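## Task

Lot numbers are printed on the shelf edge directly under each shelf spot, and several spots may carry the same number. Bring one cardboard box from a lot 451 spot and one from a lot 434 spot onto the desk so that no part of either box sticks out over the desk edge. All other cardboard boxes must stay on the shelf they started on. If no spot in the storeroom has one of these lots, leave that lot out. The robot must not tip over or be left leaning, or the task fails.

## Robot and tools

ROBOT. A simulated Hello Robot Stretch 3 with a single arm. It has a two-wheel differential base, a lift that rides up a mast, and a telescoping arm that reaches out to the robot's right. The gripper can only go forward or back by driving the base. The base is 0.33 m long and 0.34 m wide with a rounded back, and it pivots about the point between its drive wheels, 0.05 m behind the front edge. With the arm pulled in and the wrist folded, the wrist pokes 0.06 m past the right side and a turn sweeps a 0.28 m radius. An unfolded, level wrist reaches beyond that radius. Loose objects may occasionally get a small nudge from outside.

FRAMES. Base frame: origin on the floor between the drive wheels, x forward, y left, z up, in metres. hand_pose is reported in this frame, at the point where the closed fingertips meet; with all wrist joints at 0 its x axis is up, y points back toward the mast, z toward the rear. Odometry frame is the base frame as it was when the scene began; base_odometry counts only wheel rotation (slip shows as travel), heading in rad from -3.142 to 3.142, positive to the left.

move. Runs one action. base: an object with exactly one key, a relative offset from where the base last reported itself: translate_m in metres, positive forward, -3 to 3; or rotate_rad in radians, positive left, -6.4 to 6.4. No sideways motion. joints: an object of absolute targets by name (each an absolute position, not an offset): lift_m 0 to 1.1; arm_m 0 to 0.52 (extension); wrist_yaw_rad -1.345 to 4.42 (0 along the arm, positive toward the front); wrist_pitch_rad -1.57 to 0.451 (0 level, negative tips fingers down); wrist_roll_rad -2.911 to 2.918 (0 fingers side by side); gripper_m -0.089 to 0.179 (larger is wider; fingertip gap is about 0.007 m smaller near closed, 0.025 m smaller wide open); head_pan_rad -3.953 to 1.73 (0 forward, positive left, -1.57 along the arm); head_tilt_rad -1.53 to 0.419 (negative down). pace: "default" or "max". speeds: per-key top speeds (m/s or rad/s) up to the max pace; defaults/max are translate 0.12/0.30, rotate 0.76/1.90, lift 0.11/0.15, arm 0.14/0.40. The base is capped at 0.10 m/s and 0.63 rad/s unless lift_m < 0.30, arm_m < 0.03 and wrist_yaw_rad > 2.54. contact_limits: arm_m, translate_m, rotate_rad take a motor_effort percent (1 to 100) at which that motion halts; lift_m takes {"down": v, "up": v}, percent of force beyond free motion (below about 12 may trip with nothing touched). Put a limit only in the same action as its command. servos: "reboot" alone revives servos that shut off. cameras: list from head_camera, nav_camera, wrist_camera, all. blocking: true waits until everything rests; false returns in about 0.5 s while motion continues. Actions end by 14 s at most. A move with no action just reports state and images.

Other tools. wait: seconds 0 to 10, optional cameras; returns early once running moves settle. stop: brakes all running motions; braked ones report "stopped" and may keep pressing. zoom_image: camera plus region [x0, y0, x1, y1] in that image's pixels from the top-left, at most 504 by 504. finished_scene: scene = number of the scene being ended; nothing may follow it in the same reply.

RESULTS. joint_positions; a "move" line ("done" or the worst status); base_status and joint_status per motion: done, moving, off_target (resting short and maybe still pushing), contact_stop (that joint goes slack until commanded again), time_out, torque_fault, stopped. on_its_own lists uncommanded behaviour ("held at" is a target, not a reading). motor_effort in percent, positive toward higher values, peak in brackets; wrist pitch peaks near 45, roll near 72. lidar_m: 12 distances in 30-degree sectors, first straight ahead, counter-clockwise (4th left, 7th behind, 10th right), plane 0.17 m high, "-" for nothing or too close. wrist_depth_mm and head_depth_mm: 7x7 median depths. base_tilt in degrees (forward, right). turned_by_wheels and turned_by_imu; trust the IMU when they differ by over 0.15 rad. pictures names image order; head_camera images come rotated (turn clockwise a quarter to view upright), nav_camera the opposite way. An unplanned stop, a refused value or a refused call cancels the rest of that reply's move/wait/finished_scene calls; unknown keys just invalidate that call.

GRIPPING. Close to a value below the box's width to hold; open to at least 0.05 above its width to release. Readings do not confirm a grasp; resend the close if it slips.

CAUTIONS. Fold or unfold the wrist (yaw to 3.0) only with lift_m 0.32 to 0.95, pitch -0.4, roll near 0; once folded, lift may go to 0.25. With yaw below -0.4 keep pitch at -0.5 or lower. Wrist and head never stop on contact and can fault after sustained strain. Pushing into something fixed with the gripper above about 0.45 m, or driving while gripper is caught on something, can tip the robot; back off if base_tilt shows a lean. Avoid dropping boxes from height, releasing moving items, slamming or hard pushes.

Each tool is called after ">>>" in YAML: its name, and indented under it one key for each argument.

## Session

>>> move:
  joints: {"head_pan_rad":-1.0,"head_tilt_rad":-0.3}
  pace: "max"
  cameras: ["head_camera","nav_camera"]

>>> move:
  joints: {"head_pan_rad":1.4,"head_tilt_rad":-0.3}
  pace: "max"
  cameras: ["head_camera","nav_camera"]

>>> move:
  joints: {"head_pan_rad":-3.0,"head_tilt_rad":-0.3}
  pace: "max"
  cameras: ["head_camera","nav_camera"]

Scene clock: 0.90 s.
move: done
base_odometry: x=+0.000 y=+0.000 heading=+0.000
turned_by_wheels: +0.000
turned_by_imu: +0.000
base_tilt: forward=-0.4 right=-1.2
lidar_m: 0.73 0.73 0.85 1.53 2.66 1.26 1.01 1.12 1.81 1.63 1.39 0.83
head_depth_mm: 1654 1779 1847 1920 1777 1758 1562 / 1674 1839 1930 1991 2024 1919 1560 / 1693 1893 1978 2079 2135 1903 1555 / 1720 1911 2026 2104 2131 1893 1550 / 1531 1578 1647 1750 1832 1895 1523 / 1265 1310 1366 1418 1486 1569 1486 / 1059 1087 1125 1161 1207 1255 1306
base_status: not commanded
joint_positions: lift_m=+0.374 arm_m=+0.001 wrist_yaw_rad=+3.009 wrist_pitch_rad=-0.462 wrist_roll_rad=+0.000 gripper_m=+0.037 head_pan_rad=-1.028 head_tilt_rad=-0.301
joint_status: all done
measured_speeds: all 0
motor_effort: left_wheel=-0.4(0.7) right_wheel=+0.6(1.1) lift_m=+22.9(23.8) arm_m=-4.6(5.1) wrist_yaw_rad=+0.7(1.1) wrist_pitch_rad=+1.9(2.0) wrist_roll_rad=-0.3(0.3) gripper_m=-0.1(0.8) head_pan_rad=+1.9(4.7) head_tilt_rad=-3.6(8.1)
hand_pose: x=+0.0076 y=+0.0712 z=+0.3774 quat_wxyz=(+0.207, +0.697, +0.116, +0.676) (m; base frame)
wrist_depth_mm: - 138 - - - 858 - / - 151 - - - 983 - / - 167 924 - - 949 - / 846 769 203 821 811 799 770 / 695 674 212 659 655 669 665 / 605 597 126 572 128 583 577 / 524 532 287 354 504 511 512
pictures: head_camera (sideways), nav_camera (sideways)
camera_calibration:
head_camera: T_world_to_cam=[[-0.166501, 0.186225, -0.968296, 1.27681], [0.874914, 0.480796, -0.0579755, 0.0697526], [0.454756, -0.856829, -0.242984, 0.269029], [0, 0, 0, 1]] pos_world=[0.0292196, -0.0407992, 1.30574]
nav_camera: T_world_to_cam=[[0.154633, -0.223068, 0.96246, -1.21058], [-0.848416, -0.529153, 0.0136688, 0.0375881], [0.50624, -0.81868, -0.271079, 0.302935], [0, 0, 0, 1]] pos_world=[0.0657289, -0.00214664, 1.24674]

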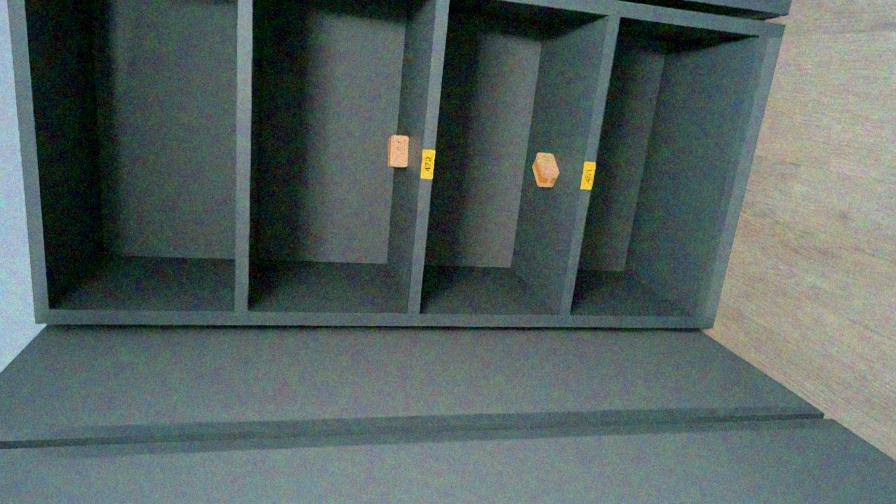

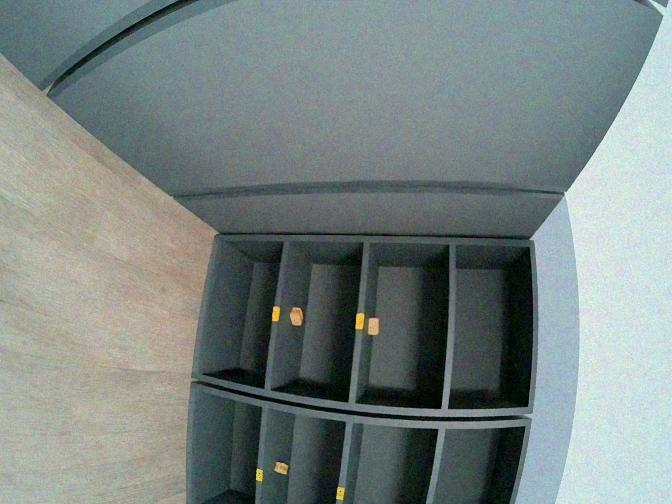

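Scene clock: 3.23 s.
move: done
base_odometry: x=+0.000 y=+0.000 heading=+0.000
turned_by_wheels: +0.000
turned_by_imu: +0.000
base_tilt: forward=-0.3 right=-1.2
lidar_m: 0.72 0.73 0.85 1.53 2.66 1.25 1.01 1.11 1.82 1.63 1.39 0.83
head_depth_mm: 926 939 959 970 999 1026 1039 / 1075 1095 1119 1145 1174 1195 1235 / 1286 1313 1348 1383 1433 1465 1460 / 2475 2574 1707 1755 1817 1847 1538 / 2420 2532 2633 2776 2828 1987 1532 / 2308 2420 2506 2675 2712 1988 1516 / 2226 2315 2411 2505 2598 1960 1519
base_status: not commanded
joint_positions: lift_m=+0.374 arm_m=+0.001 wrist_yaw_rad=+3.009 wrist_pitch_rad=-0.462 wrist_roll_rad=+0.000 gripper_m=+0.037 head_pan_rad=+1.408 head_tilt_rad=-0.301
joint_status: all done
measured_speeds: translate_m=+0.000 rotate_rad=+0.000 lift_m=+0.000 arm_m=+0.000 wrist_yaw_rad=+0.000 wrist_pitch_rad=+0.000 wrist_roll_rad=+0.000 head_pan_rad=-0.024 head_tilt_rad=+0.000
motor_effort: left_wheel=-0.5(1.0) right_wheel=+0.3(1.2) lift_m=+23.4(24.1) arm_m=-8.3(8.7) wrist_yaw_rad=-0.1(2.1) wrist_pitch_rad=+2.0(2.1) wrist_roll_rad=-0.1(0.3) gripper_m=+0.8(0.8) head_pan_rad=-3.0(5.0) head_tilt_rad=-2.5(6.2)
hand_pose: x=+0.0076 y=+0.0712 z=+0.3774 quat_wxyz=(+0.207, +0.697, +0.116, +0.676) (m; base frame)
wrist_depth_mm: - 139 - - - 849 - / - 150 - - - 980 - / - 167 913 - - 941 - / 830 769 204 820 794 788 765 / 696 668 212 656 655 669 668 / 597 597 126 572 129 581 577 / 524 535 287 356 504 511 505
pictures: head_camera (sideways), nav_camera (sideways)
camera_calibration:
head_camera: T_world_to_cam=[[0.00595467, -0.249721, -0.968299, 1.27576], [-0.977766, 0.201522, -0.0579849, 0.0810894], [0.209614, 0.947116, -0.242969, 0.270486], [0, 0, 0, 1]] pos_world=[0.014992, 0.0460619, 1.30574]
nav_camera: T_world_to_cam=[[0.0269754, 0.270077, 0.962461, -1.2098], [0.988961, -0.147541, 0.0136833, 0.026325], [0.145698, 0.951467, -0.271076, 0.305163], [0, 0, 0, 1]] pos_world=[-0.0378612, 0.0402696, 1.24674]

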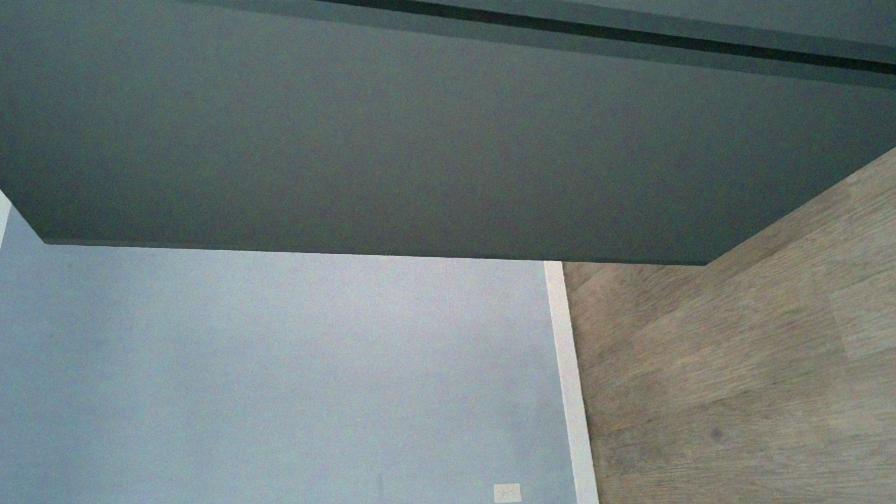

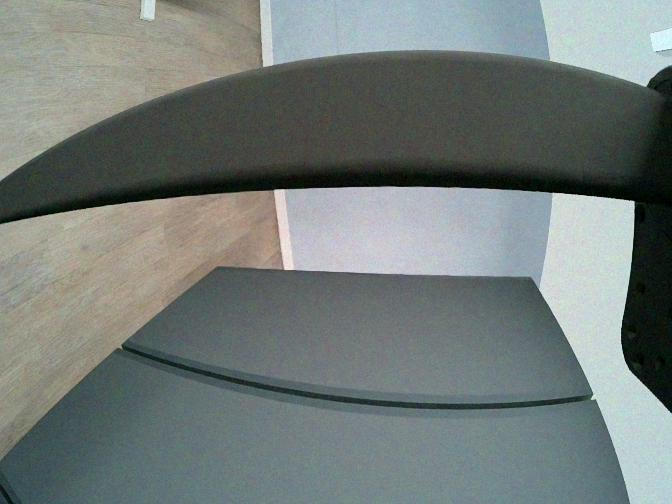

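Scene clock: 6.33 s.
move: done
base_odometry: x=+0.000 y=+0.000 heading=+0.000
turned_by_wheels: +0.000
turned_by_imu: +0.000
base_tilt: forward=-0.3 right=-1.1
lidar_m: 0.72 0.73 0.85 1.53 2.66 1.26 1.01 1.11 1.81 1.63 1.39 0.83
head_depth_mm: 1421 1483 1557 1651 1355 1016 1550 / 1400 1459 1529 1623 1337 1009 1507 / 1382 1449 1517 1600 1327 1004 1504 / 1368 1421 1497 1577 1311 952 1527 / 1345 1407 1481 1545 1296 945 1480 / 1327 1388 1456 1532 1488 937 1520 / 1312 1380 1434 1514 1585 1663 1521
base_status: not commanded
joint_positions: lift_m=+0.374 arm_m=+0.001 wrist_yaw_rad=+3.009 wrist_pitch_rad=-0.462 wrist_roll_rad=+0.000 gripper_m=+0.037 head_pan_rad=-3.008 head_tilt_rad=-0.301
joint_status: all done
measured_speeds: translate_m=+0.000 rotate_rad=+0.000 lift_m=+0.000 arm_m=+0.000 wrist_yaw_rad=+0.000 wrist_pitch_rad=+0.000 wrist_roll_rad=+0.000 head_pan_rad=+0.024 head_tilt_rad=+0.000
motor_effort: left_wheel=-0.4(0.8) right_wheel=-0.4(1.1) lift_m=+23.9(24.5) arm_m=-12.9(13.3) wrist_yaw_rad=-1.3(1.6) wrist_pitch_rad=+1.9(2.1) wrist_roll_rad=+0.2(0.3) gripper_m=+0.7(1.1) head_pan_rad=+3.6(6.4) head_tilt_rad=-1.1(5.5)
hand_pose: x=+0.0076 y=+0.0712 z=+0.3774 quat_wxyz=(+0.207, +0.697, +0.116, +0.676) (m; base frame)
wrist_depth_mm: - 138 - - - 870 - / - 150 - - - 975 - / - 167 924 - - 940 - / 834 767 204 806 794 795 765 / 690 672 212 655 654 671 660 / 601 600 126 572 129 586 577 / 526 537 287 356 507 517 510
pictures: head_camera (sideways), nav_camera (sideways)
camera_calibration:
head_camera: T_world_to_cam=[[0.237146, 0.0785147, -0.968296, 1.27434], [0.0923099, -0.99404, -0.0579944, 0.0745928], [-0.967078, -0.0756301, -0.242981, 0.277693], [0, 0, 0, 1]] pos_world=[-0.0405407, -0.00490447, 1.30574]
nav_camera: T_world_to_cam=[[-0.266191, -0.0529476, 0.962465, -1.20803], [-0.147303, 0.988997, 0.0136673, 0.0333072], [-0.952599, -0.138136, -0.271061, 0.311783], [0, 0, 0, 1]] pos_world=[-0.0196559, -0.0538345, 1.24674]

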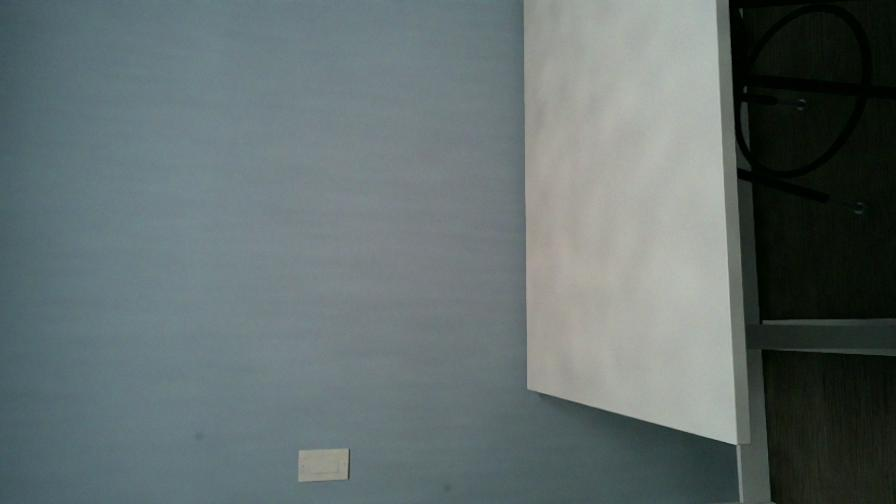

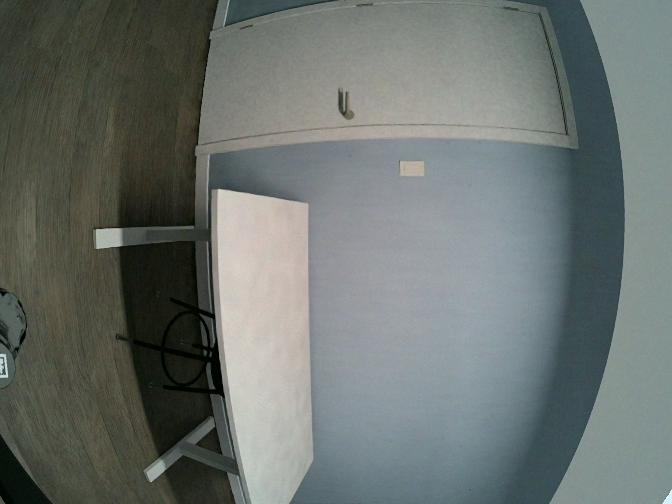

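>>> move:
  joints: {"head_pan_rad":-1.35,"head_tilt_rad":-0.4}
  pace: "max"
  cameras: ["head_camera"]

>>> zoom_image:
  camera: "head_camera"
  region: [320, 220, 400, 300]

>>> zoom_image:
  camera: "head_camera"
  region: [500, 220, 580, 300]

Scene clock: 15.57 s.
move: done
base_odometry: x=+0.000 y=+0.000 heading=+0.000
turned_by_wheels: +0.000
turned_by_imu: +0.000
base_tilt: forward=-0.3 right=-1.1
lidar_m: 0.72 0.73 0.85 1.53 2.66 1.26 1.01 1.11 1.81 1.63 1.39 0.82
head_depth_mm: 1763 1829 1954 2103 2195 1799 1433 / 1758 1853 1972 2106 2203 1793 1420 / 1409 1514 1598 1762 1878 1780 1419 / 1748 1853 1957 2075 2147 1771 1399 / 1739 1849 1933 2062 2139 1762 1406 / 1747 1849 1937 2057 2126 1748 1389 / 1723 1791 1855 1895 2008 1737 1395
base_status: not commanded
joint_positions: lift_m=+0.374 arm_m=+0.001 wrist_yaw_rad=+3.009 wrist_pitch_rad=-0.462 wrist_roll_rad=+0.000 gripper_m=+0.037 head_pan_rad=-1.342 head_tilt_rad=-0.400
joint_status: all done
measured_speeds: translate_m=+0.000 rotate_rad=+0.000 lift_m=+0.000 arm_m=+0.000 wrist_yaw_rad=+0.000 wrist_pitch_rad=+0.000 wrist_roll_rad=+0.000 head_pan_rad=-0.024 head_tilt_rad=+0.000
motor_effort: left_wheel=-0.1(0.7) right_wheel=-0.3(1.4) lift_m=+25.2(25.3) arm_m=-13.2(13.4) wrist_yaw_rad=+0.2(1.6) wrist_pitch_rad=+1.9(2.0) wrist_roll_rad=-0.1(0.3) gripper_m=+0.5(0.9) head_pan_rad=-3.3(6.3) head_tilt_rad=-4.0(8.1)
hand_pose: x=+0.0076 y=+0.0712 z=+0.3774 quat_wxyz=(+0.207, +0.697, +0.116, +0.676) (m; base frame)
wrist_depth_mm: - 138 - - - 874 - / - 150 - - - 984 - / - 167 921 - - 944 - / 832 779 204 806 802 797 773 / 703 664 211 670 658 679 667 / 602 593 126 571 129 582 580 / 530 543 287 352 502 513 515
pictures: head_camera (sideways)
camera_calibration:
head_camera: T_world_to_cam=[[-0.122275, 0.320773, -0.93923, 1.23858], [0.979362, 0.192441, -0.061776, 0.0740583], [0.16093, -0.9274, -0.337684, 0.394063], [0, 0, 0, 1]] pos_world=[0.0155017, -0.0461024, 1.30096]

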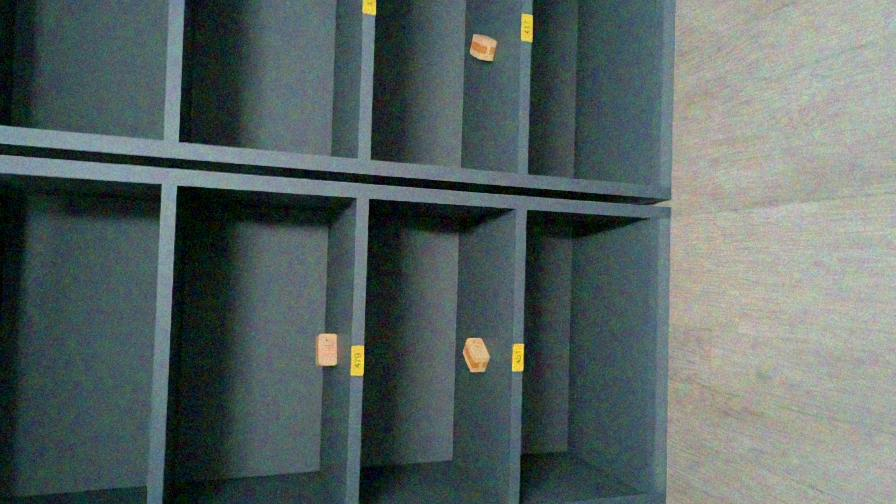

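Scaled by 6.300 from the camera's 896x504 image, which has a finer 1280x720 frame.

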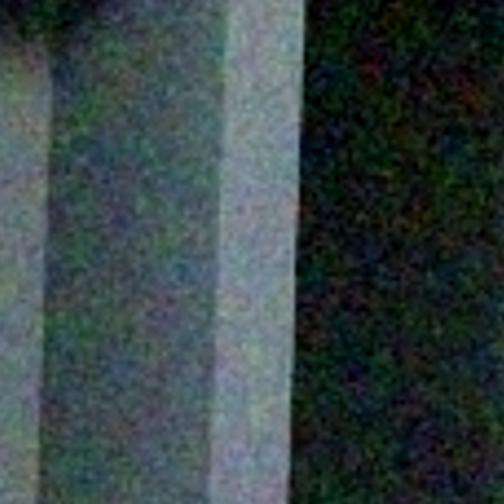

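Scaled by 6.300 from the camera's 896x504 image, which has a finer 1280x720 frame.

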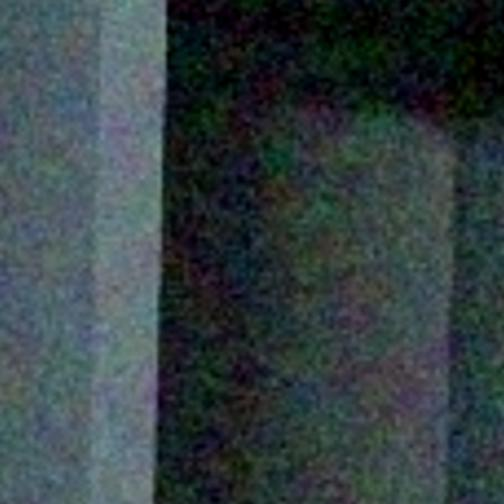

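>>> zoom_image:
  camera: "head_camera"
  region: [345, 343, 369, 379]

>>> zoom_image:
  camera: "head_camera"
  region: [506, 340, 530, 376]

>>> zoom_image:
  camera: "head_camera"
  region: [515, 8, 539, 44]

>>> zoom_image:
  camera: "head_camera"
  region: [356, 0, 380, 36]

>>> move:
  joints: {"head_pan_rad":-1.75,"head_tilt_rad":-0.4}
  pace: "max"
  cameras: ["head_camera"]

Scaled by 14.000 from the camera's 896x504 image, which has a finer 1280x720 frame.

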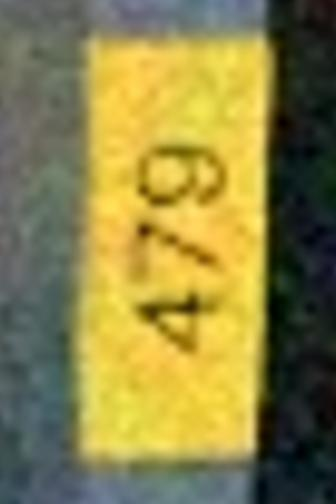

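Scaled by 14.000 from the camera's 896x504 image, which has a finer 1280x720 frame.

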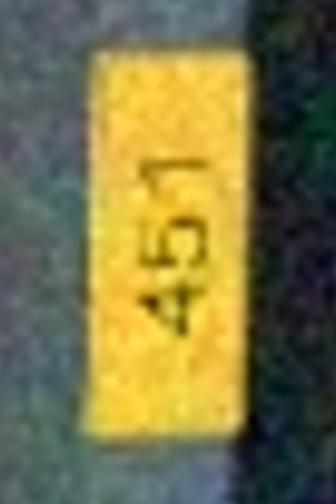

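Scaled by 14.000 from the camera's 896x504 image, which has a finer 1280x720 frame.

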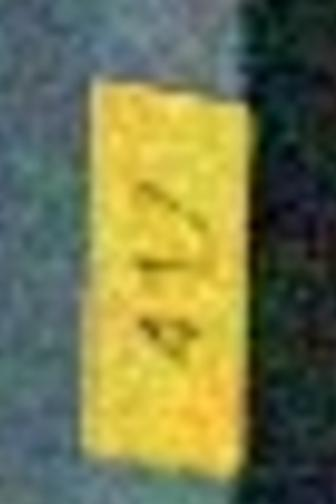

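Scaled by 14.000 from the camera's 896x504 image, which has a finer 1280x720 frame.

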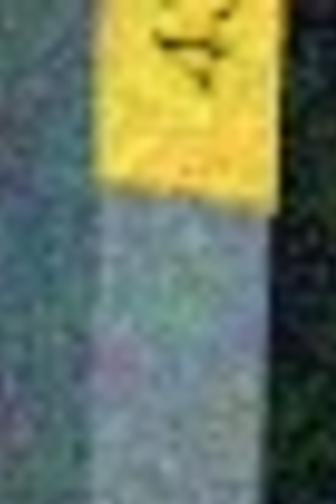

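Scene clock: 24.67 s.
move: done
base_odometry: x=+0.000 y=+0.000 heading=+0.000
turned_by_wheels: +0.000
turned_by_imu: +0.000
base_tilt: forward=-0.3 right=-1.1
lidar_m: 0.72 0.72 0.85 1.53 2.66 1.26 1.01 1.11 1.81 1.62 1.39 0.83
head_depth_mm: 1929 1987 2040 2097 2140 1802 1429 / 2064 2218 2355 2455 2392 1801 1417 / 1831 1900 1977 2103 2178 1781 1413 / 1922 2042 2131 2253 2257 1773 1407 / 1854 1946 2053 2154 2260 1762 1402 / 1761 1858 1946 2051 2120 1760 1385 / 1330 1423 1521 1725 1918 1740 1383
base_status: not commanded
joint_positions: lift_m=+0.374 arm_m=+0.001 wrist_yaw_rad=+3.009 wrist_pitch_rad=-0.462 wrist_roll_rad=+0.000 gripper_m=+0.037 head_pan_rad=-1.764 head_tilt_rad=-0.400
joint_status: all done
measured_speeds: all 0
motor_effort: left_wheel=-0.3(0.5) right_wheel=+0.6(0.9) lift_m=+25.1(25.5) arm_m=-12.3(13.4) wrist_yaw_rad=-0.1(1.4) wrist_pitch_rad=+2.0(2.0) wrist_roll_rad=-0.1(0.5) gripper_m=+0.3(0.8) head_pan_rad=-0.6(5.3) head_tilt_rad=-4.0(6.7)
hand_pose: x=+0.0076 y=+0.0712 z=+0.3774 quat_wxyz=(+0.207, +0.697, +0.116, +0.676) (m; base frame)
wrist_depth_mm: - 139 - - - 850 - / - 151 - - - 971 - / - 167 906 - - 934 - / 831 769 204 813 799 799 767 / 696 671 211 667 650 669 663 / 598 604 126 570 129 580 581 / 531 532 287 353 507 513 507
pictures: head_camera (sideways)
camera_calibration:
head_camera: T_world_to_cam=[[0.0197896, 0.343012, -0.939123, 1.23749], [0.972342, -0.225243, -0.0617798, 0.0740962], [-0.232722, -0.911926, -0.337982, 0.396839], [0, 0, 0, 1]] pos_world=[-0.00418316, -0.0458977, 1.30086]

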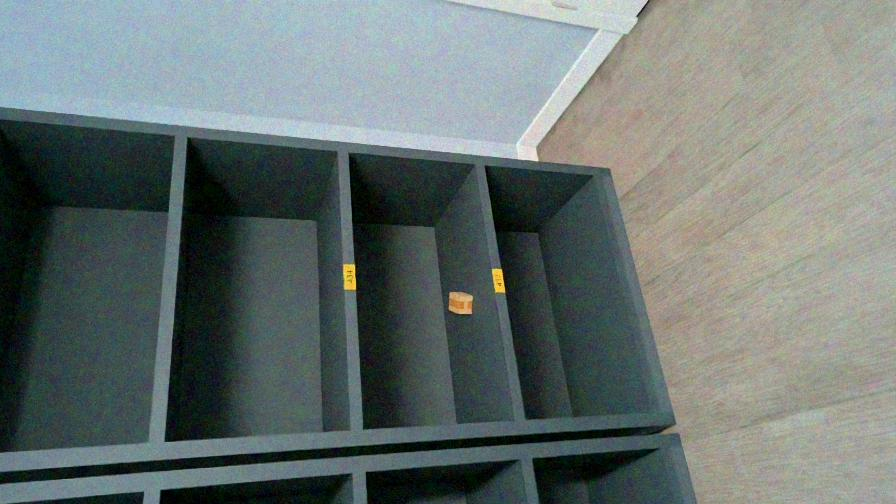

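>>> move:
  base: {"rotate_rad":-1.1}
  joints: {"lift_m":0.28}
  pace: "max"

>>> move:
  base: {"translate_m":1.05}
  pace: "max"

>>> move:
  base: {"rotate_rad":1.3}
  joints: {"lift_m":0.55,"head_pan_rad":-1.57,"head_tilt_rad":-0.7,"wrist_pitch_rad":-0.4}
  pace: "max"

>>> move:
  joints: {"wrist_yaw_rad":0.0,"gripper_m":0.179,"wrist_pitch_rad":-0.3}
  cameras: ["head_camera","wrist_camera"]
  pace: "max"

Scene clock: 75.73 s.
move: done
base_odometry: x=+0.000 y=+0.000 heading=-1.100
turned_by_wheels: -1.100
turned_by_imu: -1.078
base_tilt: forward=-0.3 right=-1.1
lidar_m: 1.49 0.85 0.73 0.72 0.83 1.43 2.66 1.26 1.01 1.11 1.77 1.62
head_depth_mm: 1287 1380 1465 1546 1116 1581 1379 / 1305 1373 1470 1551 1107 1608 1423 / 1306 1389 1490 1563 1097 1661 1416 / 1305 1400 1500 1571 1092 1378 1392 / 1319 1403 1508 1621 1715 1695 1399 / 1328 1412 1497 1616 1753 1752 1386 / 1324 1413 1506 1618 1755 1745 1383
base_status: done
joint_positions: lift_m=+0.280 arm_m=+0.001 wrist_yaw_rad=+3.009 wrist_pitch_rad=-0.463 wrist_roll_rad=+0.000 gripper_m=+0.037 head_pan_rad=-1.750 head_tilt_rad=-0.400
joint_status: all done
measured_speeds: all 0
motor_effort: left_wheel=+7.1(14.7) right_wheel=-8.5(14.6) lift_m=+30.7(31.1) arm_m=-12.5(13.4) wrist_yaw_rad=+0.1(2.1) wrist_pitch_rad=+2.1(2.2) wrist_roll_rad=+0.3(0.3) gripper_m=+0.6(0.9) head_pan_rad=+2.6(3.8) head_tilt_rad=-3.3(3.8)
hand_pose: x=+0.0076 y=+0.0711 z=+0.2828 quat_wxyz=(+0.208, +0.697, +0.117, +0.676) (m; base frame)
wrist_depth_mm: - 139 - - - - - / - 151 161 - - - - / 835 168 210 780 776 751 740 / 680 628 203 664 656 654 637 / 565 565 212 544 533 546 547 / 488 296 126 285 129 471 474 / 261 266 247 258 398 417 410
pictures: none

Scene clock: 80.60 s.
move: done
base_odometry: x=+0.477 y=-0.936 heading=-1.099
turned_by_wheels: +0.000
turned_by_imu: +0.000
base_tilt: forward=-0.3 right=-1.3
lidar_m: 0.82 0.55 0.47 0.47 0.54 0.94 3.65 1.68 1.80 1.50 0.75 0.85
head_depth_mm: 1496 1595 1695 1824 1971 1795 1429 / 1502 1603 1705 1829 1965 1806 1424 / 1505 1597 1719 1839 1982 1776 1413 / 1516 1621 1739 1856 2007 1774 1412 / 1536 1637 1751 1877 2031 1753 1400 / 1551 1670 1759 1911 2052 1739 1393 / 1577 1671 1750 1861 1606 1636 1385
base_status: done
joint_positions: lift_m=+0.280 arm_m=+0.001 wrist_yaw_rad=+3.009 wrist_pitch_rad=-0.463 wrist_roll_rad=+0.000 gripper_m=+0.037 head_pan_rad=-1.750 head_tilt_rad=-0.400
joint_status: not commanded
measured_speeds: all 0
motor_effort: left_wheel=+5.5(15.8) right_wheel=-0.6(10.7) lift_m=+25.9(31.4) arm_m=-11.1(13.2) wrist_yaw_rad=+0.5(1.7) wrist_pitch_rad=+2.1(2.2) wrist_roll_rad=-0.2(0.3) gripper_m=+0.4(1.0) head_pan_rad=+2.6(4.0) head_tilt_rad=-1.8(3.6)
hand_pose: x=+0.0076 y=+0.0711 z=+0.2827 quat_wxyz=(+0.208, +0.697, +0.117, +0.676) (m; base frame)
wrist_depth_mm: - 139 - - - 444 431 / - 151 161 - - 480 455 / - 167 175 - - 531 - / 675 626 198 637 610 595 - / 563 566 211 540 532 548 542 / 493 297 126 286 129 471 469 / 263 268 247 259 400 415 416
pictures: none

Scene clock: 83.30 s.
move: done
base_odometry: x=+0.477 y=-0.936 heading=+0.200
turned_by_wheels: +1.300
turned_by_imu: +1.279
base_tilt: forward=-0.3 right=-1.1
lidar_m: 0.47 0.48 0.65 1.63 2.15 1.69 1.80 1.49 0.75 1.06 0.68 0.49
head_depth_mm: 873 963 708 1100 979 1141 1190 / 874 959 702 1219 991 1299 1185 / 874 943 691 1205 985 1296 1172 / 868 941 682 1195 979 1293 1170 / 867 934 708 1190 969 1285 1167 / 863 937 703 1182 969 1270 1159 / 861 932 693 1174 958 1239 1154
base_status: done
joint_positions: lift_m=+0.550 arm_m=+0.001 wrist_yaw_rad=+3.009 wrist_pitch_rad=-0.419 wrist_roll_rad=+0.000 gripper_m=+0.037 head_pan_rad=-1.567 head_tilt_rad=-0.702
joint_status: all done
measured_speeds: all 0
motor_effort: left_wheel=-6.6(14.5) right_wheel=+9.3(12.5) lift_m=+27.9(33.5) arm_m=-12.4(13.8) wrist_yaw_rad=-0.6(1.4) wrist_pitch_rad=+2.9(6.4) wrist_roll_rad=+0.2(0.4) gripper_m=+0.3(0.9) head_pan_rad=-2.7(4.4) head_tilt_rad=+3.7(6.2)
hand_pose: x=+0.0084 y=+0.0768 z=+0.5625 quat_wxyz=(+0.193, +0.699, +0.101, +0.681) (m; base frame)
wrist_depth_mm: - 137 - - - - - / - 148 - - - - - / - 163 - - - - - / - 188 206 - - - - / 994 937 203 930 918 - - / 846 830 128 799 129 819 - / 734 737 268 716 701 707 -
pictures: none

Scene clock: 85.27 s.
move: done
base_odometry: x=+0.477 y=-0.936 heading=+0.200
turned_by_wheels: +0.000
turned_by_imu: +0.000
base_tilt: forward=-0.2 right=-1.2
lidar_m: 0.47 0.48 0.64 1.63 2.15 1.69 1.80 1.50 0.75 1.06 0.68 0.49
head_depth_mm: 879 961 711 1091 974 1137 1190 / 876 960 703 1220 994 1294 1181 / 871 953 693 1209 990 1311 1154 / 872 938 687 1205 981 1293 1168 / 867 935 712 1191 979 1285 1136 / 862 934 706 1180 969 1281 1159 / 862 926 696 1171 961 1230 1156
base_status: not commanded
joint_positions: lift_m=+0.550 arm_m=+0.001 wrist_yaw_rad=+0.003 wrist_pitch_rad=-0.321 wrist_roll_rad=+0.000 gripper_m=+0.179 head_pan_rad=-1.570 head_tilt_rad=-0.700
joint_status: all done
measured_speeds: all 0
motor_effort: left_wheel=-5.9(6.5) right_wheel=+9.1(9.9) lift_m=+23.3(27.6) arm_m=-11.2(13.1) wrist_yaw_rad=-4.0(7.6) wrist_pitch_rad=+3.4(5.8) wrist_roll_rad=-0.1(0.3) gripper_m=+0.2(85.0) head_pan_rad=-3.5(3.7) head_tilt_rad=+3.0(3.9)
hand_pose: x=-0.0208 y=-0.3811 z=+0.5849 quat_wxyz=(+0.698, +0.114, -0.697, -0.112) (m; base frame)
wrist_depth_mm: - 731 - - - 738 - / - - - 531 - - - / - - - - - - - / - - - - - - - / - 143 - - - 904 - / - 126 - - - - - / - - - - - - 105
pictures: head_camera (sideways), wrist_camera
camera_calibration:
head_camera: T_world_to_cam=[[-0.0468711, 0.602654, -0.796625, 1.05204], [0.997493, -0.0140849, -0.0693449, 0.083767], [-0.0530113, -0.797879, -0.600483, 0.737331], [0, 0, 0, 1]] pos_world=[0.00484013, -0.0445356, 1.28665]
wrist_camera: T_world_to_cam=[[-0.998869, -0.0422894, -0.0217391, -0.017542], [-0.00230314, 0.499678, -0.866208, 0.729558], [0.047494, -0.865178, -0.49921, 0.129438], [0, 0, 0, 1]] pos_world=[-0.0219894, -0.2533, 0.696185]

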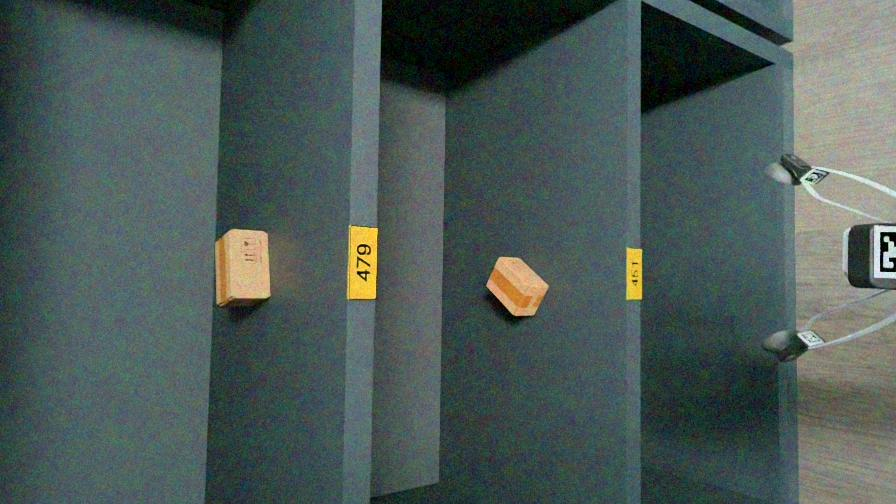

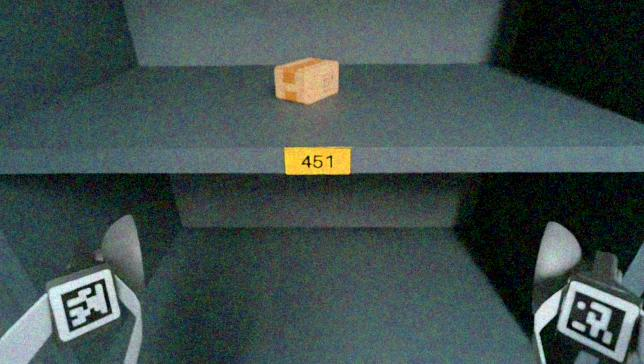

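>>> zoom_image:
  camera: "wrist_camera"
  region: [260, 45, 360, 115]

>>> zoom_image:
  camera: "head_camera"
  region: [470, 240, 570, 330]

Scaled by 5.040.

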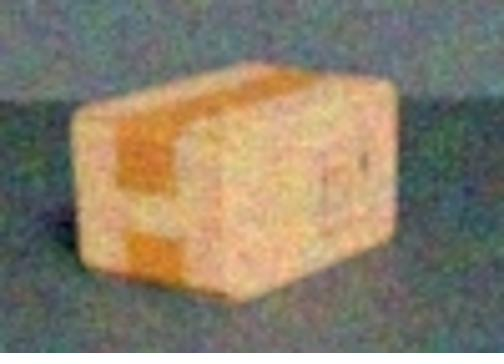

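Scaled by 5.040 from the camera's 896x504 image, which has a finer 1280x720 frame.

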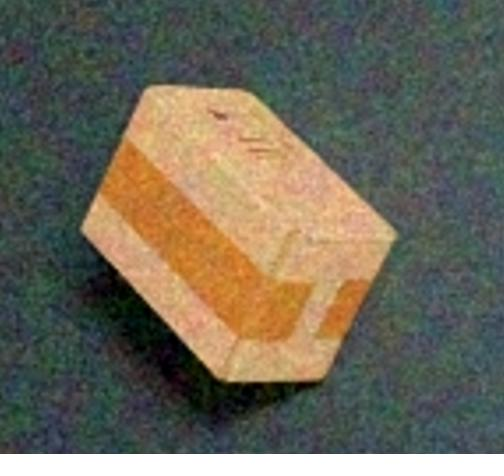

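>>> move:
  base: {"translate_m":0.138}
  joints: {"wrist_yaw_rad":-0.35,"arm_m":0.3}
  pace: "max"
  cameras: ["wrist_camera"]

Scene clock: 142.90 s.
move: done
base_odometry: x=+0.612 y=-0.908 heading=+0.200
turned_by_wheels: +0.000
turned_by_imu: -0.001
base_tilt: forward=-0.4 right=-1.2
lidar_m: 0.33 0.34 0.45 1.15 2.71 1.80 1.93 0.88 0.83 1.06 0.49 0.35
head_depth_mm: 875 957 712 1225 1000 1282 1188 / 869 954 702 1216 995 1309 1136 / 865 936 693 1213 986 612 1104 / 864 935 684 1201 949 668 1170 / 861 930 674 1194 978 1287 1166 / 858 927 671 1178 969 1243 1160 / 831 860 695 880 886 1030 1111
base_status: done
joint_positions: lift_m=+0.550 arm_m=+0.300 wrist_yaw_rad=-0.347 wrist_pitch_rad=-0.320 wrist_roll_rad=+0.000 gripper_m=+0.179 head_pan_rad=-1.570 head_tilt_rad=-0.699
joint_status: all done
measured_speeds: all 0
motor_effort: left_wheel=+6.2(8.3) right_wheel=+4.3(13.1) lift_m=+23.9(25.2) arm_m=+10.0(15.0) wrist_yaw_rad=-2.7(7.4) wrist_pitch_rad=+3.3(3.5) wrist_roll_rad=+0.1(0.3) gripper_m=+0.5(1.0) head_pan_rad=-2.6(3.7) head_tilt_rad=+2.4(3.2)
hand_pose: x=-0.1017 y=-0.6665 z=+0.5852 quat_wxyz=(+0.668, -0.009, -0.707, -0.232) (m; base frame)
wrist_depth_mm: - - - - - 582 - / - - - - - 613 - / - - 283 301 - - - / 310 309 273 289 304 301 313 / 259 248 256 256 253 254 252 / - 142 212 211 211 211 209 / 173 177 182 180 181 179 107
pictures: wrist_camera
camera_calibration:
wrist_camera: T_world_to_cam=[[-0.952631, 0.303351, -0.021742, 0.124654], [0.169137, 0.46902, -0.866841, 0.869699], [-0.25276, -0.829456, -0.498111, -0.120891], [0, 0, 0, 1]] pos_world=[-0.0589046, -0.545994, 0.696384]

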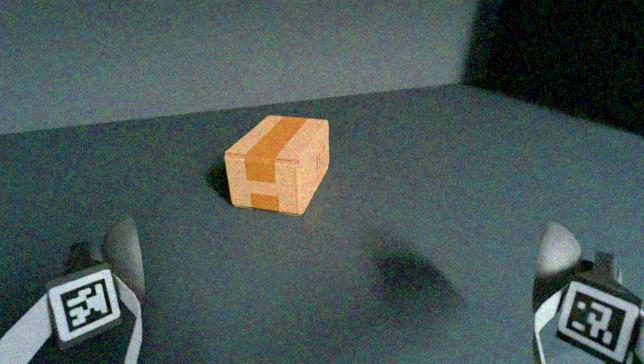

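>>> move:
  joints: {"arm_m":0.468,"lift_m":0.526}

>>> move:
  joints: {"gripper_m":0.015}
  cameras: ["wrist_camera"]

Scene clock: 162.33 s.
move: done
base_odometry: x=+0.612 y=-0.908 heading=+0.200
turned_by_wheels: +0.000
turned_by_imu: +0.000
base_tilt: forward=-0.2 right=-1.1
lidar_m: 0.33 0.34 0.46 1.14 2.71 1.80 1.93 0.89 0.83 1.05 0.49 0.35
head_depth_mm: 873 959 711 1227 1000 1282 1193 / 871 957 701 1220 997 1310 1155 / 870 939 692 1208 790 637 1107 / 864 934 685 1197 807 1294 1171 / 862 932 678 1195 979 1283 1166 / 860 930 671 1181 965 1254 1160 / 832 859 697 880 891 1027 1113
base_status: not commanded
joint_positions: lift_m=+0.526 arm_m=+0.468 wrist_yaw_rad=-0.347 wrist_pitch_rad=-0.320 wrist_roll_rad=+0.000 gripper_m=+0.179 head_pan_rad=-1.570 head_tilt_rad=-0.699
joint_status: all done
measured_speeds: all 0
motor_effort: left_wheel=+5.9(6.8) right_wheel=+5.5(5.6) lift_m=+27.3(29.0) arm_m=+12.2(14.3) wrist_yaw_rad=-2.9(4.0) wrist_pitch_rad=+3.3(3.4) wrist_roll_rad=-0.2(0.3) gripper_m=+0.5(0.9) head_pan_rad=-1.8(2.6) head_tilt_rad=-0.5(1.2)
hand_pose: x=-0.1017 y=-0.8345 z=+0.5612 quat_wxyz=(+0.668, -0.009, -0.707, -0.232) (m; base frame)
wrist_depth_mm: 271 288 313 332 - - 444 / 288 307 328 - - - 465 / 305 326 334 322 317 - - / 277 275 275 272 271 269 266 / 219 218 217 137 142 215 213 / 123 169 174 110 121 177 177 / 146 150 149 109 103 152 105
pictures: none

Scene clock: 164.50 s.
move: done
base_odometry: x=+0.612 y=-0.908 heading=+0.200
turned_by_wheels: +0.000
turned_by_imu: +0.000
base_tilt: forward=-0.3 right=-1.3
lidar_m: 0.33 0.34 0.45 1.14 2.71 1.81 1.93 0.88 0.83 1.05 0.49 0.35
head_depth_mm: 870 957 708 1224 1001 1282 1185 / 870 956 702 1223 1001 1314 1157 / 870 939 695 1211 791 638 1103 / 862 936 684 1201 809 1294 1170 / 860 930 677 1186 976 1288 1164 / 859 928 671 1173 966 1258 1160 / 832 860 696 878 885 1032 1115
base_status: not commanded
joint_positions: lift_m=+0.526 arm_m=+0.468 wrist_yaw_rad=-0.348 wrist_pitch_rad=-0.320 wrist_roll_rad=+0.000 gripper_m=+0.016 head_pan_rad=-1.570 head_tilt_rad=-0.699
joint_status: all done
measured_speeds: all 0
motor_effort: left_wheel=+6.4(6.8) right_wheel=+4.4(5.5) lift_m=+30.9(31.6) arm_m=+7.4(12.4) wrist_yaw_rad=-1.0(3.6) wrist_pitch_rad=+3.3(3.4) wrist_roll_rad=-0.2(0.3) gripper_m=-28.8(98.0) head_pan_rad=-0.8(1.8) head_tilt_rad=-1.9(1.9)
hand_pose: x=-0.1019 y=-0.8345 z=+0.5612 quat_wxyz=(+0.668, -0.010, -0.707, -0.232) (m; base frame)
wrist_depth_mm: 272 288 311 335 - - 439 / 288 307 330 - - - 471 / 306 323 333 322 319 - - / 277 276 273 272 270 268 267 / 219 227 160 137 142 215 213 / 182 180 126 110 121 172 176 / 159 146 129 111 103 144 152
pictures: wrist_camera
camera_calibration:
wrist_camera: T_world_to_cam=[[-0.952449, 0.30392, -0.0217687, 0.175405], [0.169433, 0.468892, -0.866852, 0.927594], [-0.253246, -0.829321, -0.49809, -0.272083], [0, 0, 0, 1]] pos_world=[-0.0590042, -0.713894, 0.672384]

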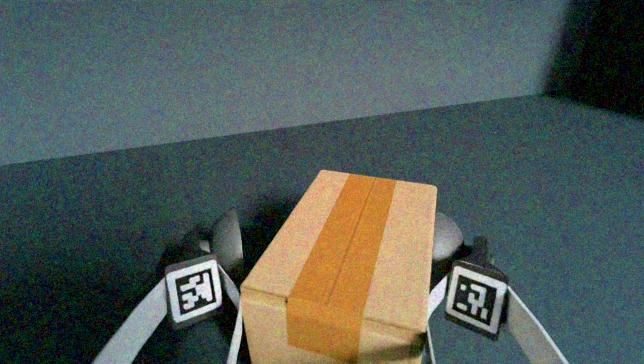

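>>> move:
  joints: {"lift_m":0.6}
  cameras: ["wrist_camera"]

Scene clock: 170.37 s.
move: done
base_odometry: x=+0.612 y=-0.908 heading=+0.200
turned_by_wheels: +0.000
turned_by_imu: +0.000
base_tilt: forward=-0.4 right=-1.2
lidar_m: 0.33 0.34 0.46 1.15 2.71 1.81 1.93 0.89 0.83 1.05 0.49 0.35
head_depth_mm: 875 960 710 1227 1005 1286 1189 / 871 952 702 1219 995 1274 442 / 864 934 693 1199 687 1209 1132 / 863 936 684 1197 924 1290 1168 / 858 930 676 1190 974 1279 1163 / 859 921 671 1174 969 1252 1163 / 829 864 696 880 885 1031 1114
base_status: not commanded
joint_positions: lift_m=+0.600 arm_m=+0.468 wrist_yaw_rad=-0.348 wrist_pitch_rad=-0.322 wrist_roll_rad=+0.000 gripper_m=+0.019 head_pan_rad=-1.570 head_tilt_rad=-0.699
joint_status: all done
measured_speeds: all 0
motor_effort: left_wheel=+6.1(6.6) right_wheel=+4.6(6.0) lift_m=+30.9(34.1) arm_m=-5.7(5.7) wrist_yaw_rad=-2.7(3.6) wrist_pitch_rad=+3.7(3.8) wrist_roll_rad=-0.1(0.3) gripper_m=-12.9(12.9) head_pan_rad=-0.7(1.0) head_tilt_rad=-3.1(3.7)
hand_pose: x=-0.1018 y=-0.8342 z=+0.6347 quat_wxyz=(+0.668, -0.009, -0.707, -0.233) (m; base frame)
wrist_depth_mm: 273 290 311 332 - - 442 / 286 309 329 - - - 482 / 306 325 - - - - - / 326 - - 166 165 - - / 328 322 151 137 143 316 315 / 277 269 126 110 122 263 271 / 245 224 125 111 103 221 233
pictures: wrist_camera
camera_calibration:
wrist_camera: T_world_to_cam=[[-0.952435, 0.303958, -0.0218431, 0.177093], [0.170122, 0.470859, -0.86565, 0.992032], [-0.252837, -0.828192, -0.500172, -0.232991], [0, 0, 0, 1]] pos_world=[-0.0590052, -0.713897, 0.746086]

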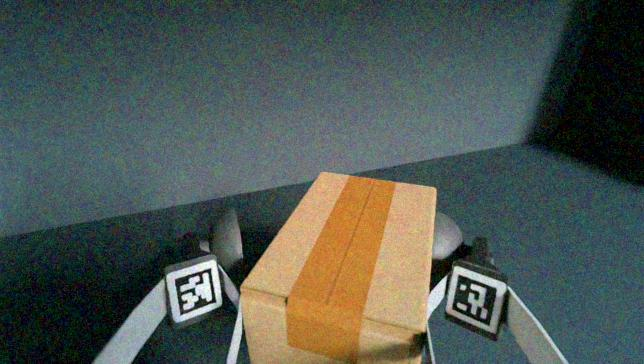

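>>> move:
  joints: {"arm_m":0.0}
  speeds: {"arm_m":0.22}

>>> move:
  base: {"rotate_rad":-1.023}
  joints: {"lift_m":0.88,"wrist_yaw_rad":0.0}

>>> move:
  base: {"translate_m":-0.76}

>>> move:
  base: {"translate_m":-0.72}
  joints: {"head_pan_rad":-1.57,"head_tilt_rad":-0.5}

>>> move:
  base: {"rotate_rad":-0.548}
  cameras: ["head_camera","wrist_camera"]

Scene clock: 199.00 s.
move: done
base_odometry: x=+0.612 y=-0.908 heading=+0.200
turned_by_wheels: +0.000
turned_by_imu: +0.000
base_tilt: forward=-0.2 right=-1.1
lidar_m: 0.33 0.34 0.45 1.15 2.72 1.81 1.93 0.89 0.83 1.05 0.49 0.35
head_depth_mm: 871 962 708 1230 1003 1279 1180 / 870 955 700 1218 997 1307 1155 / 867 940 694 1209 986 1304 605 / 863 933 685 1201 975 1286 1140 / 864 930 676 1186 975 1289 1164 / 861 927 670 1179 972 1243 1163 / 834 860 695 878 888 1028 1115
base_status: not commanded
joint_positions: lift_m=+0.600 arm_m=+0.001 wrist_yaw_rad=-0.348 wrist_pitch_rad=-0.323 wrist_roll_rad=+0.000 gripper_m=+0.019 head_pan_rad=-1.570 head_tilt_rad=-0.700
joint_status: all done
measured_speeds: all 0
motor_effort: left_wheel=+6.5(6.7) right_wheel=+4.9(5.8) lift_m=+26.4(26.6) arm_m=-12.4(14.4) wrist_yaw_rad=-2.4(3.8) wrist_pitch_rad=+3.7(3.9) wrist_roll_rad=-0.3(0.3) gripper_m=-12.1(13.1) head_pan_rad=+1.2(1.6) head_tilt_rad=-6.1(6.2)
hand_pose: x=-0.1018 y=-0.3668 z=+0.6346 quat_wxyz=(+0.668, -0.009, -0.707, -0.233) (m; base frame)
wrist_depth_mm: - - - - 835 - 478 / - - - - - - 514 / - - - - - - 579 / - - - 166 165 - - / - - 150 137 143 656 - / - 123 127 110 122 125 - / - - 122 112 103 125 827
pictures: none

Scene clock: 202.37 s.
move: done
base_odometry: x=+0.612 y=-0.908 heading=-0.822
turned_by_wheels: -1.023
turned_by_imu: -1.006
base_tilt: forward=-0.3 right=-1.3
lidar_m: 0.47 0.34 0.33 0.34 0.47 1.30 1.95 1.79 1.94 0.86 0.83 1.03
head_depth_mm: 1599 1758 1925 2066 1690 - - / 1691 1855 2071 2142 1687 - - / 1365 1523 1764 1967 484 359 - / 1437 1451 1703 1902 460 299 - / 1478 1171 1685 1337 1518 1366 1163 / 1293 889 902 1013 1178 1303 1161 / 668 741 833 1006 1026 1269 1133
base_status: done
joint_positions: lift_m=+0.880 arm_m=+0.001 wrist_yaw_rad=-0.003 wrist_pitch_rad=-0.323 wrist_roll_rad=+0.000 gripper_m=+0.019 head_pan_rad=-1.570 head_tilt_rad=-0.700
joint_status: all done
measured_speeds: all 0
motor_effort: left_wheel=+8.0(12.7) right_wheel=-10.8(13.0) lift_m=+29.5(35.2) arm_m=-12.3(13.1) wrist_yaw_rad=+2.1(4.9) wrist_pitch_rad=+3.7(3.9) wrist_roll_rad=-0.1(0.3) gripper_m=-12.8(13.1) head_pan_rad=+1.6(2.0) head_tilt_rad=-5.3(6.4)
hand_pose: x=-0.0221 y=-0.3809 z=+0.9146 quat_wxyz=(+0.698, +0.113, -0.698, -0.115) (m; base frame)
wrist_depth_mm: - 516 - - - - - / 775 - - - - - - / 832 - - - - - - / - - - - - - - / - - 150 137 143 - - / - - 126 110 122 - - / - - 125 111 103 - -
pictures: none

Scene clock: 211.10 s.
move: done
base_odometry: x=+0.095 y=-0.351 heading=-0.822
turned_by_wheels: +0.000
turned_by_imu: -0.001
base_tilt: forward=-0.3 right=-1.0
lidar_m: 1.00 0.74 0.71 0.73 1.00 2.99 1.93 1.17 1.55 1.61 1.69 1.27
head_depth_mm: 1277 1390 1534 1707 1708 - - / 1339 1464 1647 1842 1683 - - / 1422 1565 1745 1945 484 360 - / 1496 1649 1875 2044 460 299 - / 1603 1787 2040 2101 1597 1361 1165 / 1705 1923 2185 2079 1648 1361 1168 / 1761 1592 1718 1897 1631 1350 1155
base_status: done
joint_positions: lift_m=+0.880 arm_m=+0.001 wrist_yaw_rad=-0.003 wrist_pitch_rad=-0.323 wrist_roll_rad=+0.000 gripper_m=+0.019 head_pan_rad=-1.570 head_tilt_rad=-0.700
joint_status: not commanded
measured_speeds: all 0
motor_effort: left_wheel=-0.8(9.9) right_wheel=-10.6(15.9) lift_m=+24.7(29.8) arm_m=-7.6(13.4) wrist_yaw_rad=+1.7(3.3) wrist_pitch_rad=+3.8(3.9) wrist_roll_rad=-0.2(0.4) gripper_m=-12.5(13.2) head_pan_rad=+3.6(4.1) head_tilt_rad=-4.3(6.0)
hand_pose: x=-0.0221 y=-0.3809 z=+0.9146 quat_wxyz=(+0.698, +0.113, -0.698, -0.115) (m; base frame)
wrist_depth_mm: - - - - - - - / - - - - - - - / - - - - - - - / - - - - - - - / - - 153 138 143 - - / - 123 126 110 122 - - / - - 125 112 102 - -
pictures: none

Scene clock: 219.43 s.
move: done
base_odometry: x=-0.396 y=+0.176 heading=-0.822
turned_by_wheels: +0.000
turned_by_imu: +0.000
base_tilt: forward=-0.2 right=-1.2
lidar_m: 1.51 1.11 1.06 1.10 1.51 2.40 1.22 0.59 0.84 0.81 1.70 1.87
head_depth_mm: 1003 1063 1139 1210 953 735 627 / 1050 1121 1202 1267 951 728 625 / 1100 1184 1280 1369 940 468 622 / 1151 1236 1365 1485 935 467 - / 1210 1320 1429 1575 1712 738 1297 / 1285 1403 1534 1713 1864 1539 1294 / 1373 1509 1660 1861 1965 1586 1286
base_status: done
joint_positions: lift_m=+0.880 arm_m=+0.001 wrist_yaw_rad=-0.003 wrist_pitch_rad=-0.323 wrist_roll_rad=+0.000 gripper_m=+0.019 head_pan_rad=-1.570 head_tilt_rad=-0.500
joint_status: all done
measured_speeds: all 0
motor_effort: left_wheel=-5.9(9.6) right_wheel=-5.8(14.9) lift_m=+25.4(25.9) arm_m=-2.6(8.2) wrist_yaw_rad=+1.7(3.3) wrist_pitch_rad=+3.8(3.9) wrist_roll_rad=+0.1(0.6) gripper_m=-12.1(13.1) head_pan_rad=+3.4(5.5) head_tilt_rad=+3.2(5.0)
hand_pose: x=-0.0221 y=-0.3809 z=+0.9146 quat_wxyz=(+0.698, +0.113, -0.698, -0.115) (m; base frame)
wrist_depth_mm: - - - - - - - / - - - - - - - / - - - - - - - / - - - 174 165 - - / - - 153 138 144 - - / - 123 126 110 122 - - / - - 125 112 102 - -
pictures: none

Scene clock: 221.43 s.
move: done
base_odometry: x=-0.396 y=+0.176 heading=-1.370
turned_by_wheels: -0.548
turned_by_imu: -0.539
base_tilt: forward=-0.4 right=-1.3
lidar_m: 1.88 1.54 1.11 1.06 1.10 1.48 2.40 1.22 0.59 0.84 0.81 1.68
head_depth_mm: 1015 1095 1198 1274 961 734 628 / 1011 1089 1187 1275 947 727 625 / 1008 1085 1181 1264 940 468 612 / 1003 1087 1186 1255 935 468 - / 1001 1085 1181 1241 929 713 634 / 998 1080 1173 1240 918 712 1163 / 1001 1074 1166 1240 911 708 628
base_status: done
joint_positions: lift_m=+0.880 arm_m=+0.001 wrist_yaw_rad=-0.002 wrist_pitch_rad=-0.323 wrist_roll_rad=+0.000 gripper_m=+0.019 head_pan_rad=-1.570 head_tilt_rad=-0.500
joint_status: not commanded
measured_speeds: all 0
motor_effort: left_wheel=+7.6(12.4) right_wheel=-9.8(13.7) lift_m=+24.9(26.0) arm_m=-2.7(3.5) wrist_yaw_rad=+1.4(2.9) wrist_pitch_rad=+3.7(3.9) wrist_roll_rad=+0.1(0.3) gripper_m=-12.1(13.1) head_pan_rad=+2.9(3.8) head_tilt_rad=+3.8(4.8)
hand_pose: x=-0.0220 y=-0.3809 z=+0.9146 quat_wxyz=(+0.698, +0.113, -0.698, -0.115) (m; base frame)
wrist_depth_mm: - - - - - - - / 948 - - - - - - / - - - - - - - / - - - 165 165 - - / - - 149 138 143 - - / - - 127 110 122 - - / - - 119 111 102 - -
pictures: head_camera (sideways), wrist_camera
camera_calibration:
head_camera: T_world_to_cam=[[-0.0466693, 0.432116, -0.900609, 1.18768], [0.997508, -0.0276004, -0.0649334, 0.0780445], [-0.052916, -0.901395, -0.429751, 0.51521], [0, 0, 0, 1]] pos_world=[0.00484102, -0.0466534, 1.29612]
wrist_camera: T_world_to_cam=[[-0.999083, -0.0368337, -0.0218307, -0.00939389], [0.000437058, 0.501059, -0.865413, 1.01492], [0.0428148, -0.864629, -0.500584, 0.295591], [0, 0, 0, 1]] pos_world=[-0.0224845, -0.253304, 1.02609]

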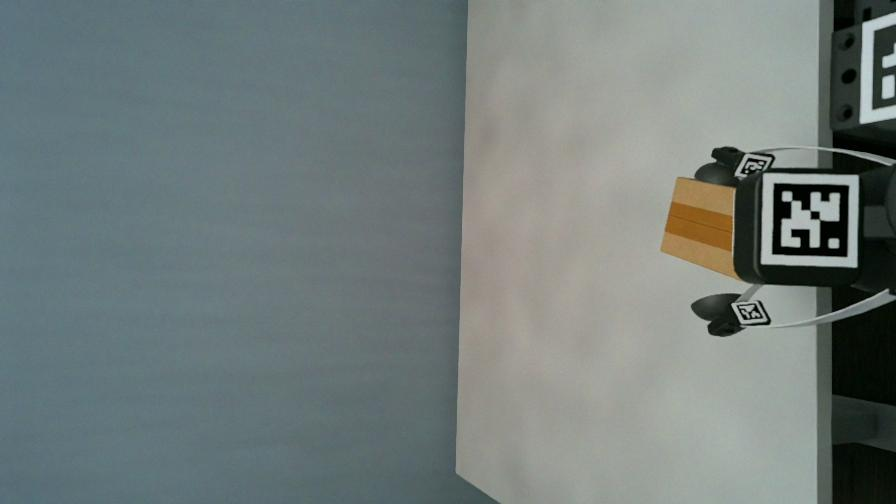

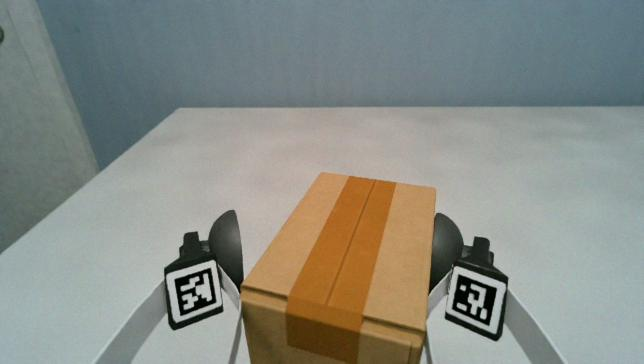

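>>> move:
  joints: {"arm_m":0.26,"lift_m":0.74}
  speeds: {"arm_m":0.2,"lift_m":0.13}

>>> move:
  joints: {"lift_m":0.695}
  speeds: {"lift_m":0.035}
  contact_limits: {"lift_m":{"down":14}}
  cameras: ["wrist_camera"]

Scene clock: 235.00 s.
move: done
base_odometry: x=-0.396 y=+0.176 heading=-1.370
turned_by_wheels: +0.000
turned_by_imu: +0.000
base_tilt: forward=-0.4 right=-1.2
lidar_m: 1.88 1.54 1.11 1.06 1.10 1.49 2.40 1.22 0.59 0.84 0.81 1.67
head_depth_mm: 1010 1094 1194 1277 962 733 627 / 1011 1090 1193 1272 946 449 360 / 1006 1086 1188 1263 939 458 611 / 1003 1089 1185 1261 932 483 637 / 1004 1085 1181 1244 925 715 1208 / 998 1080 1180 1238 919 711 1164 / 996 1075 1170 1248 914 707 627
base_status: not commanded
joint_positions: lift_m=+0.740 arm_m=+0.260 wrist_yaw_rad=-0.002 wrist_pitch_rad=-0.323 wrist_roll_rad=+0.000 gripper_m=+0.019 head_pan_rad=-1.570 head_tilt_rad=-0.500
joint_status: all done
measured_speeds: all 0
motor_effort: left_wheel=+7.5(8.2) right_wheel=-9.0(10.2) lift_m=+29.5(30.1) arm_m=+13.1(15.2) wrist_yaw_rad=+1.5(3.0) wrist_pitch_rad=+3.9(4.0) wrist_roll_rad=-0.2(0.3) gripper_m=-13.0(13.0) head_pan_rad=+3.0(3.4) head_tilt_rad=+2.7(4.1)
hand_pose: x=-0.0220 y=-0.6403 z=+0.7745 quat_wxyz=(+0.698, +0.113, -0.698, -0.115) (m; base frame)
wrist_depth_mm: - - - - - - - / - - - - - - - / - - - - - - - / - - - 166 165 - - / - - 150 138 143 - - / - - 127 110 122 - - / - - 119 111 102 - -
pictures: none

Scene clock: 236.73 s.
move: done
base_odometry: x=-0.396 y=+0.176 heading=-1.370
turned_by_wheels: +0.000
turned_by_imu: +0.000
base_tilt: forward=-0.3 right=-1.1
lidar_m: 1.87 1.54 1.11 1.07 1.10 1.48 2.40 1.22 0.60 0.84 0.81 1.67
head_depth_mm: 1017 1099 1199 1280 960 733 646 / 1015 1097 1187 1270 948 705 398 / 1005 1093 1185 1264 944 487 480 / 1006 1080 1186 1263 933 510 1024 / 1006 1084 1180 1242 927 716 1206 / 1000 1081 1173 1241 924 711 1166 / 998 1075 1167 1257 916 707 1165
base_status: not commanded
joint_positions: lift_m=+0.695 arm_m=+0.260 wrist_yaw_rad=-0.002 wrist_pitch_rad=-0.247 wrist_roll_rad=+0.000 gripper_m=+0.019 head_pan_rad=-1.570 head_tilt_rad=-0.500
joint_status: all done
measured_speeds: all 0
on_its_own: wrist_pitch_rad is at rest, and its effort (-10.2) is outside its rest range (-8 to +12)
motor_effort: left_wheel=+7.3(8.1) right_wheel=-10.0(10.1) lift_m=+16.5(29.0) arm_m=+11.3(13.2) wrist_yaw_rad=+1.2(2.7) wrist_pitch_rad=-10.2(10.7) wrist_roll_rad=+0.0(0.3) gripper_m=-12.7(13.4) head_pan_rad=+2.7(3.1) head_tilt_rad=+2.1(3.4)
contact_limits: lift_m down 14 (down: maximum 72; up: maximum 65)
hand_pose: x=-0.0220 y=-0.6475 z=+0.7477 quat_wxyz=(+0.702, +0.087, -0.701, -0.088) (m; base frame)
wrist_depth_mm: - - - - - - - / - - - - - - - / - - - - - - - / - - - 172 - - - / - - 149 140 145 - - / - - 126 110 122 - - / - - 121 110 102 - -
pictures: wrist_camera
camera_calibration:
wrist_camera: T_world_to_cam=[[-0.999087, -0.0383341, -0.0188449, -0.0260805], [0.000341317, 0.433992, -0.900917, 0.987203], [0.0427144, -0.900101, -0.433583, -0.0915211], [0, 0, 0, 1]] pos_world=[-0.0224843, -0.511816, 0.849215]

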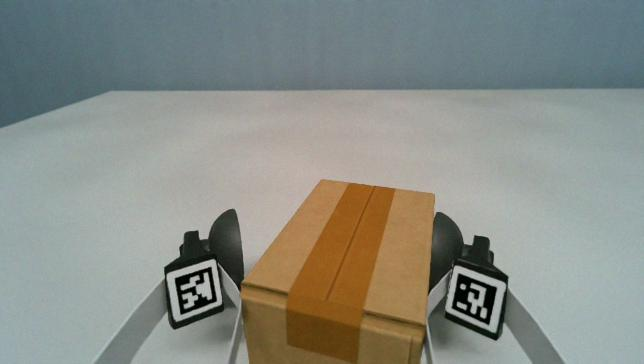

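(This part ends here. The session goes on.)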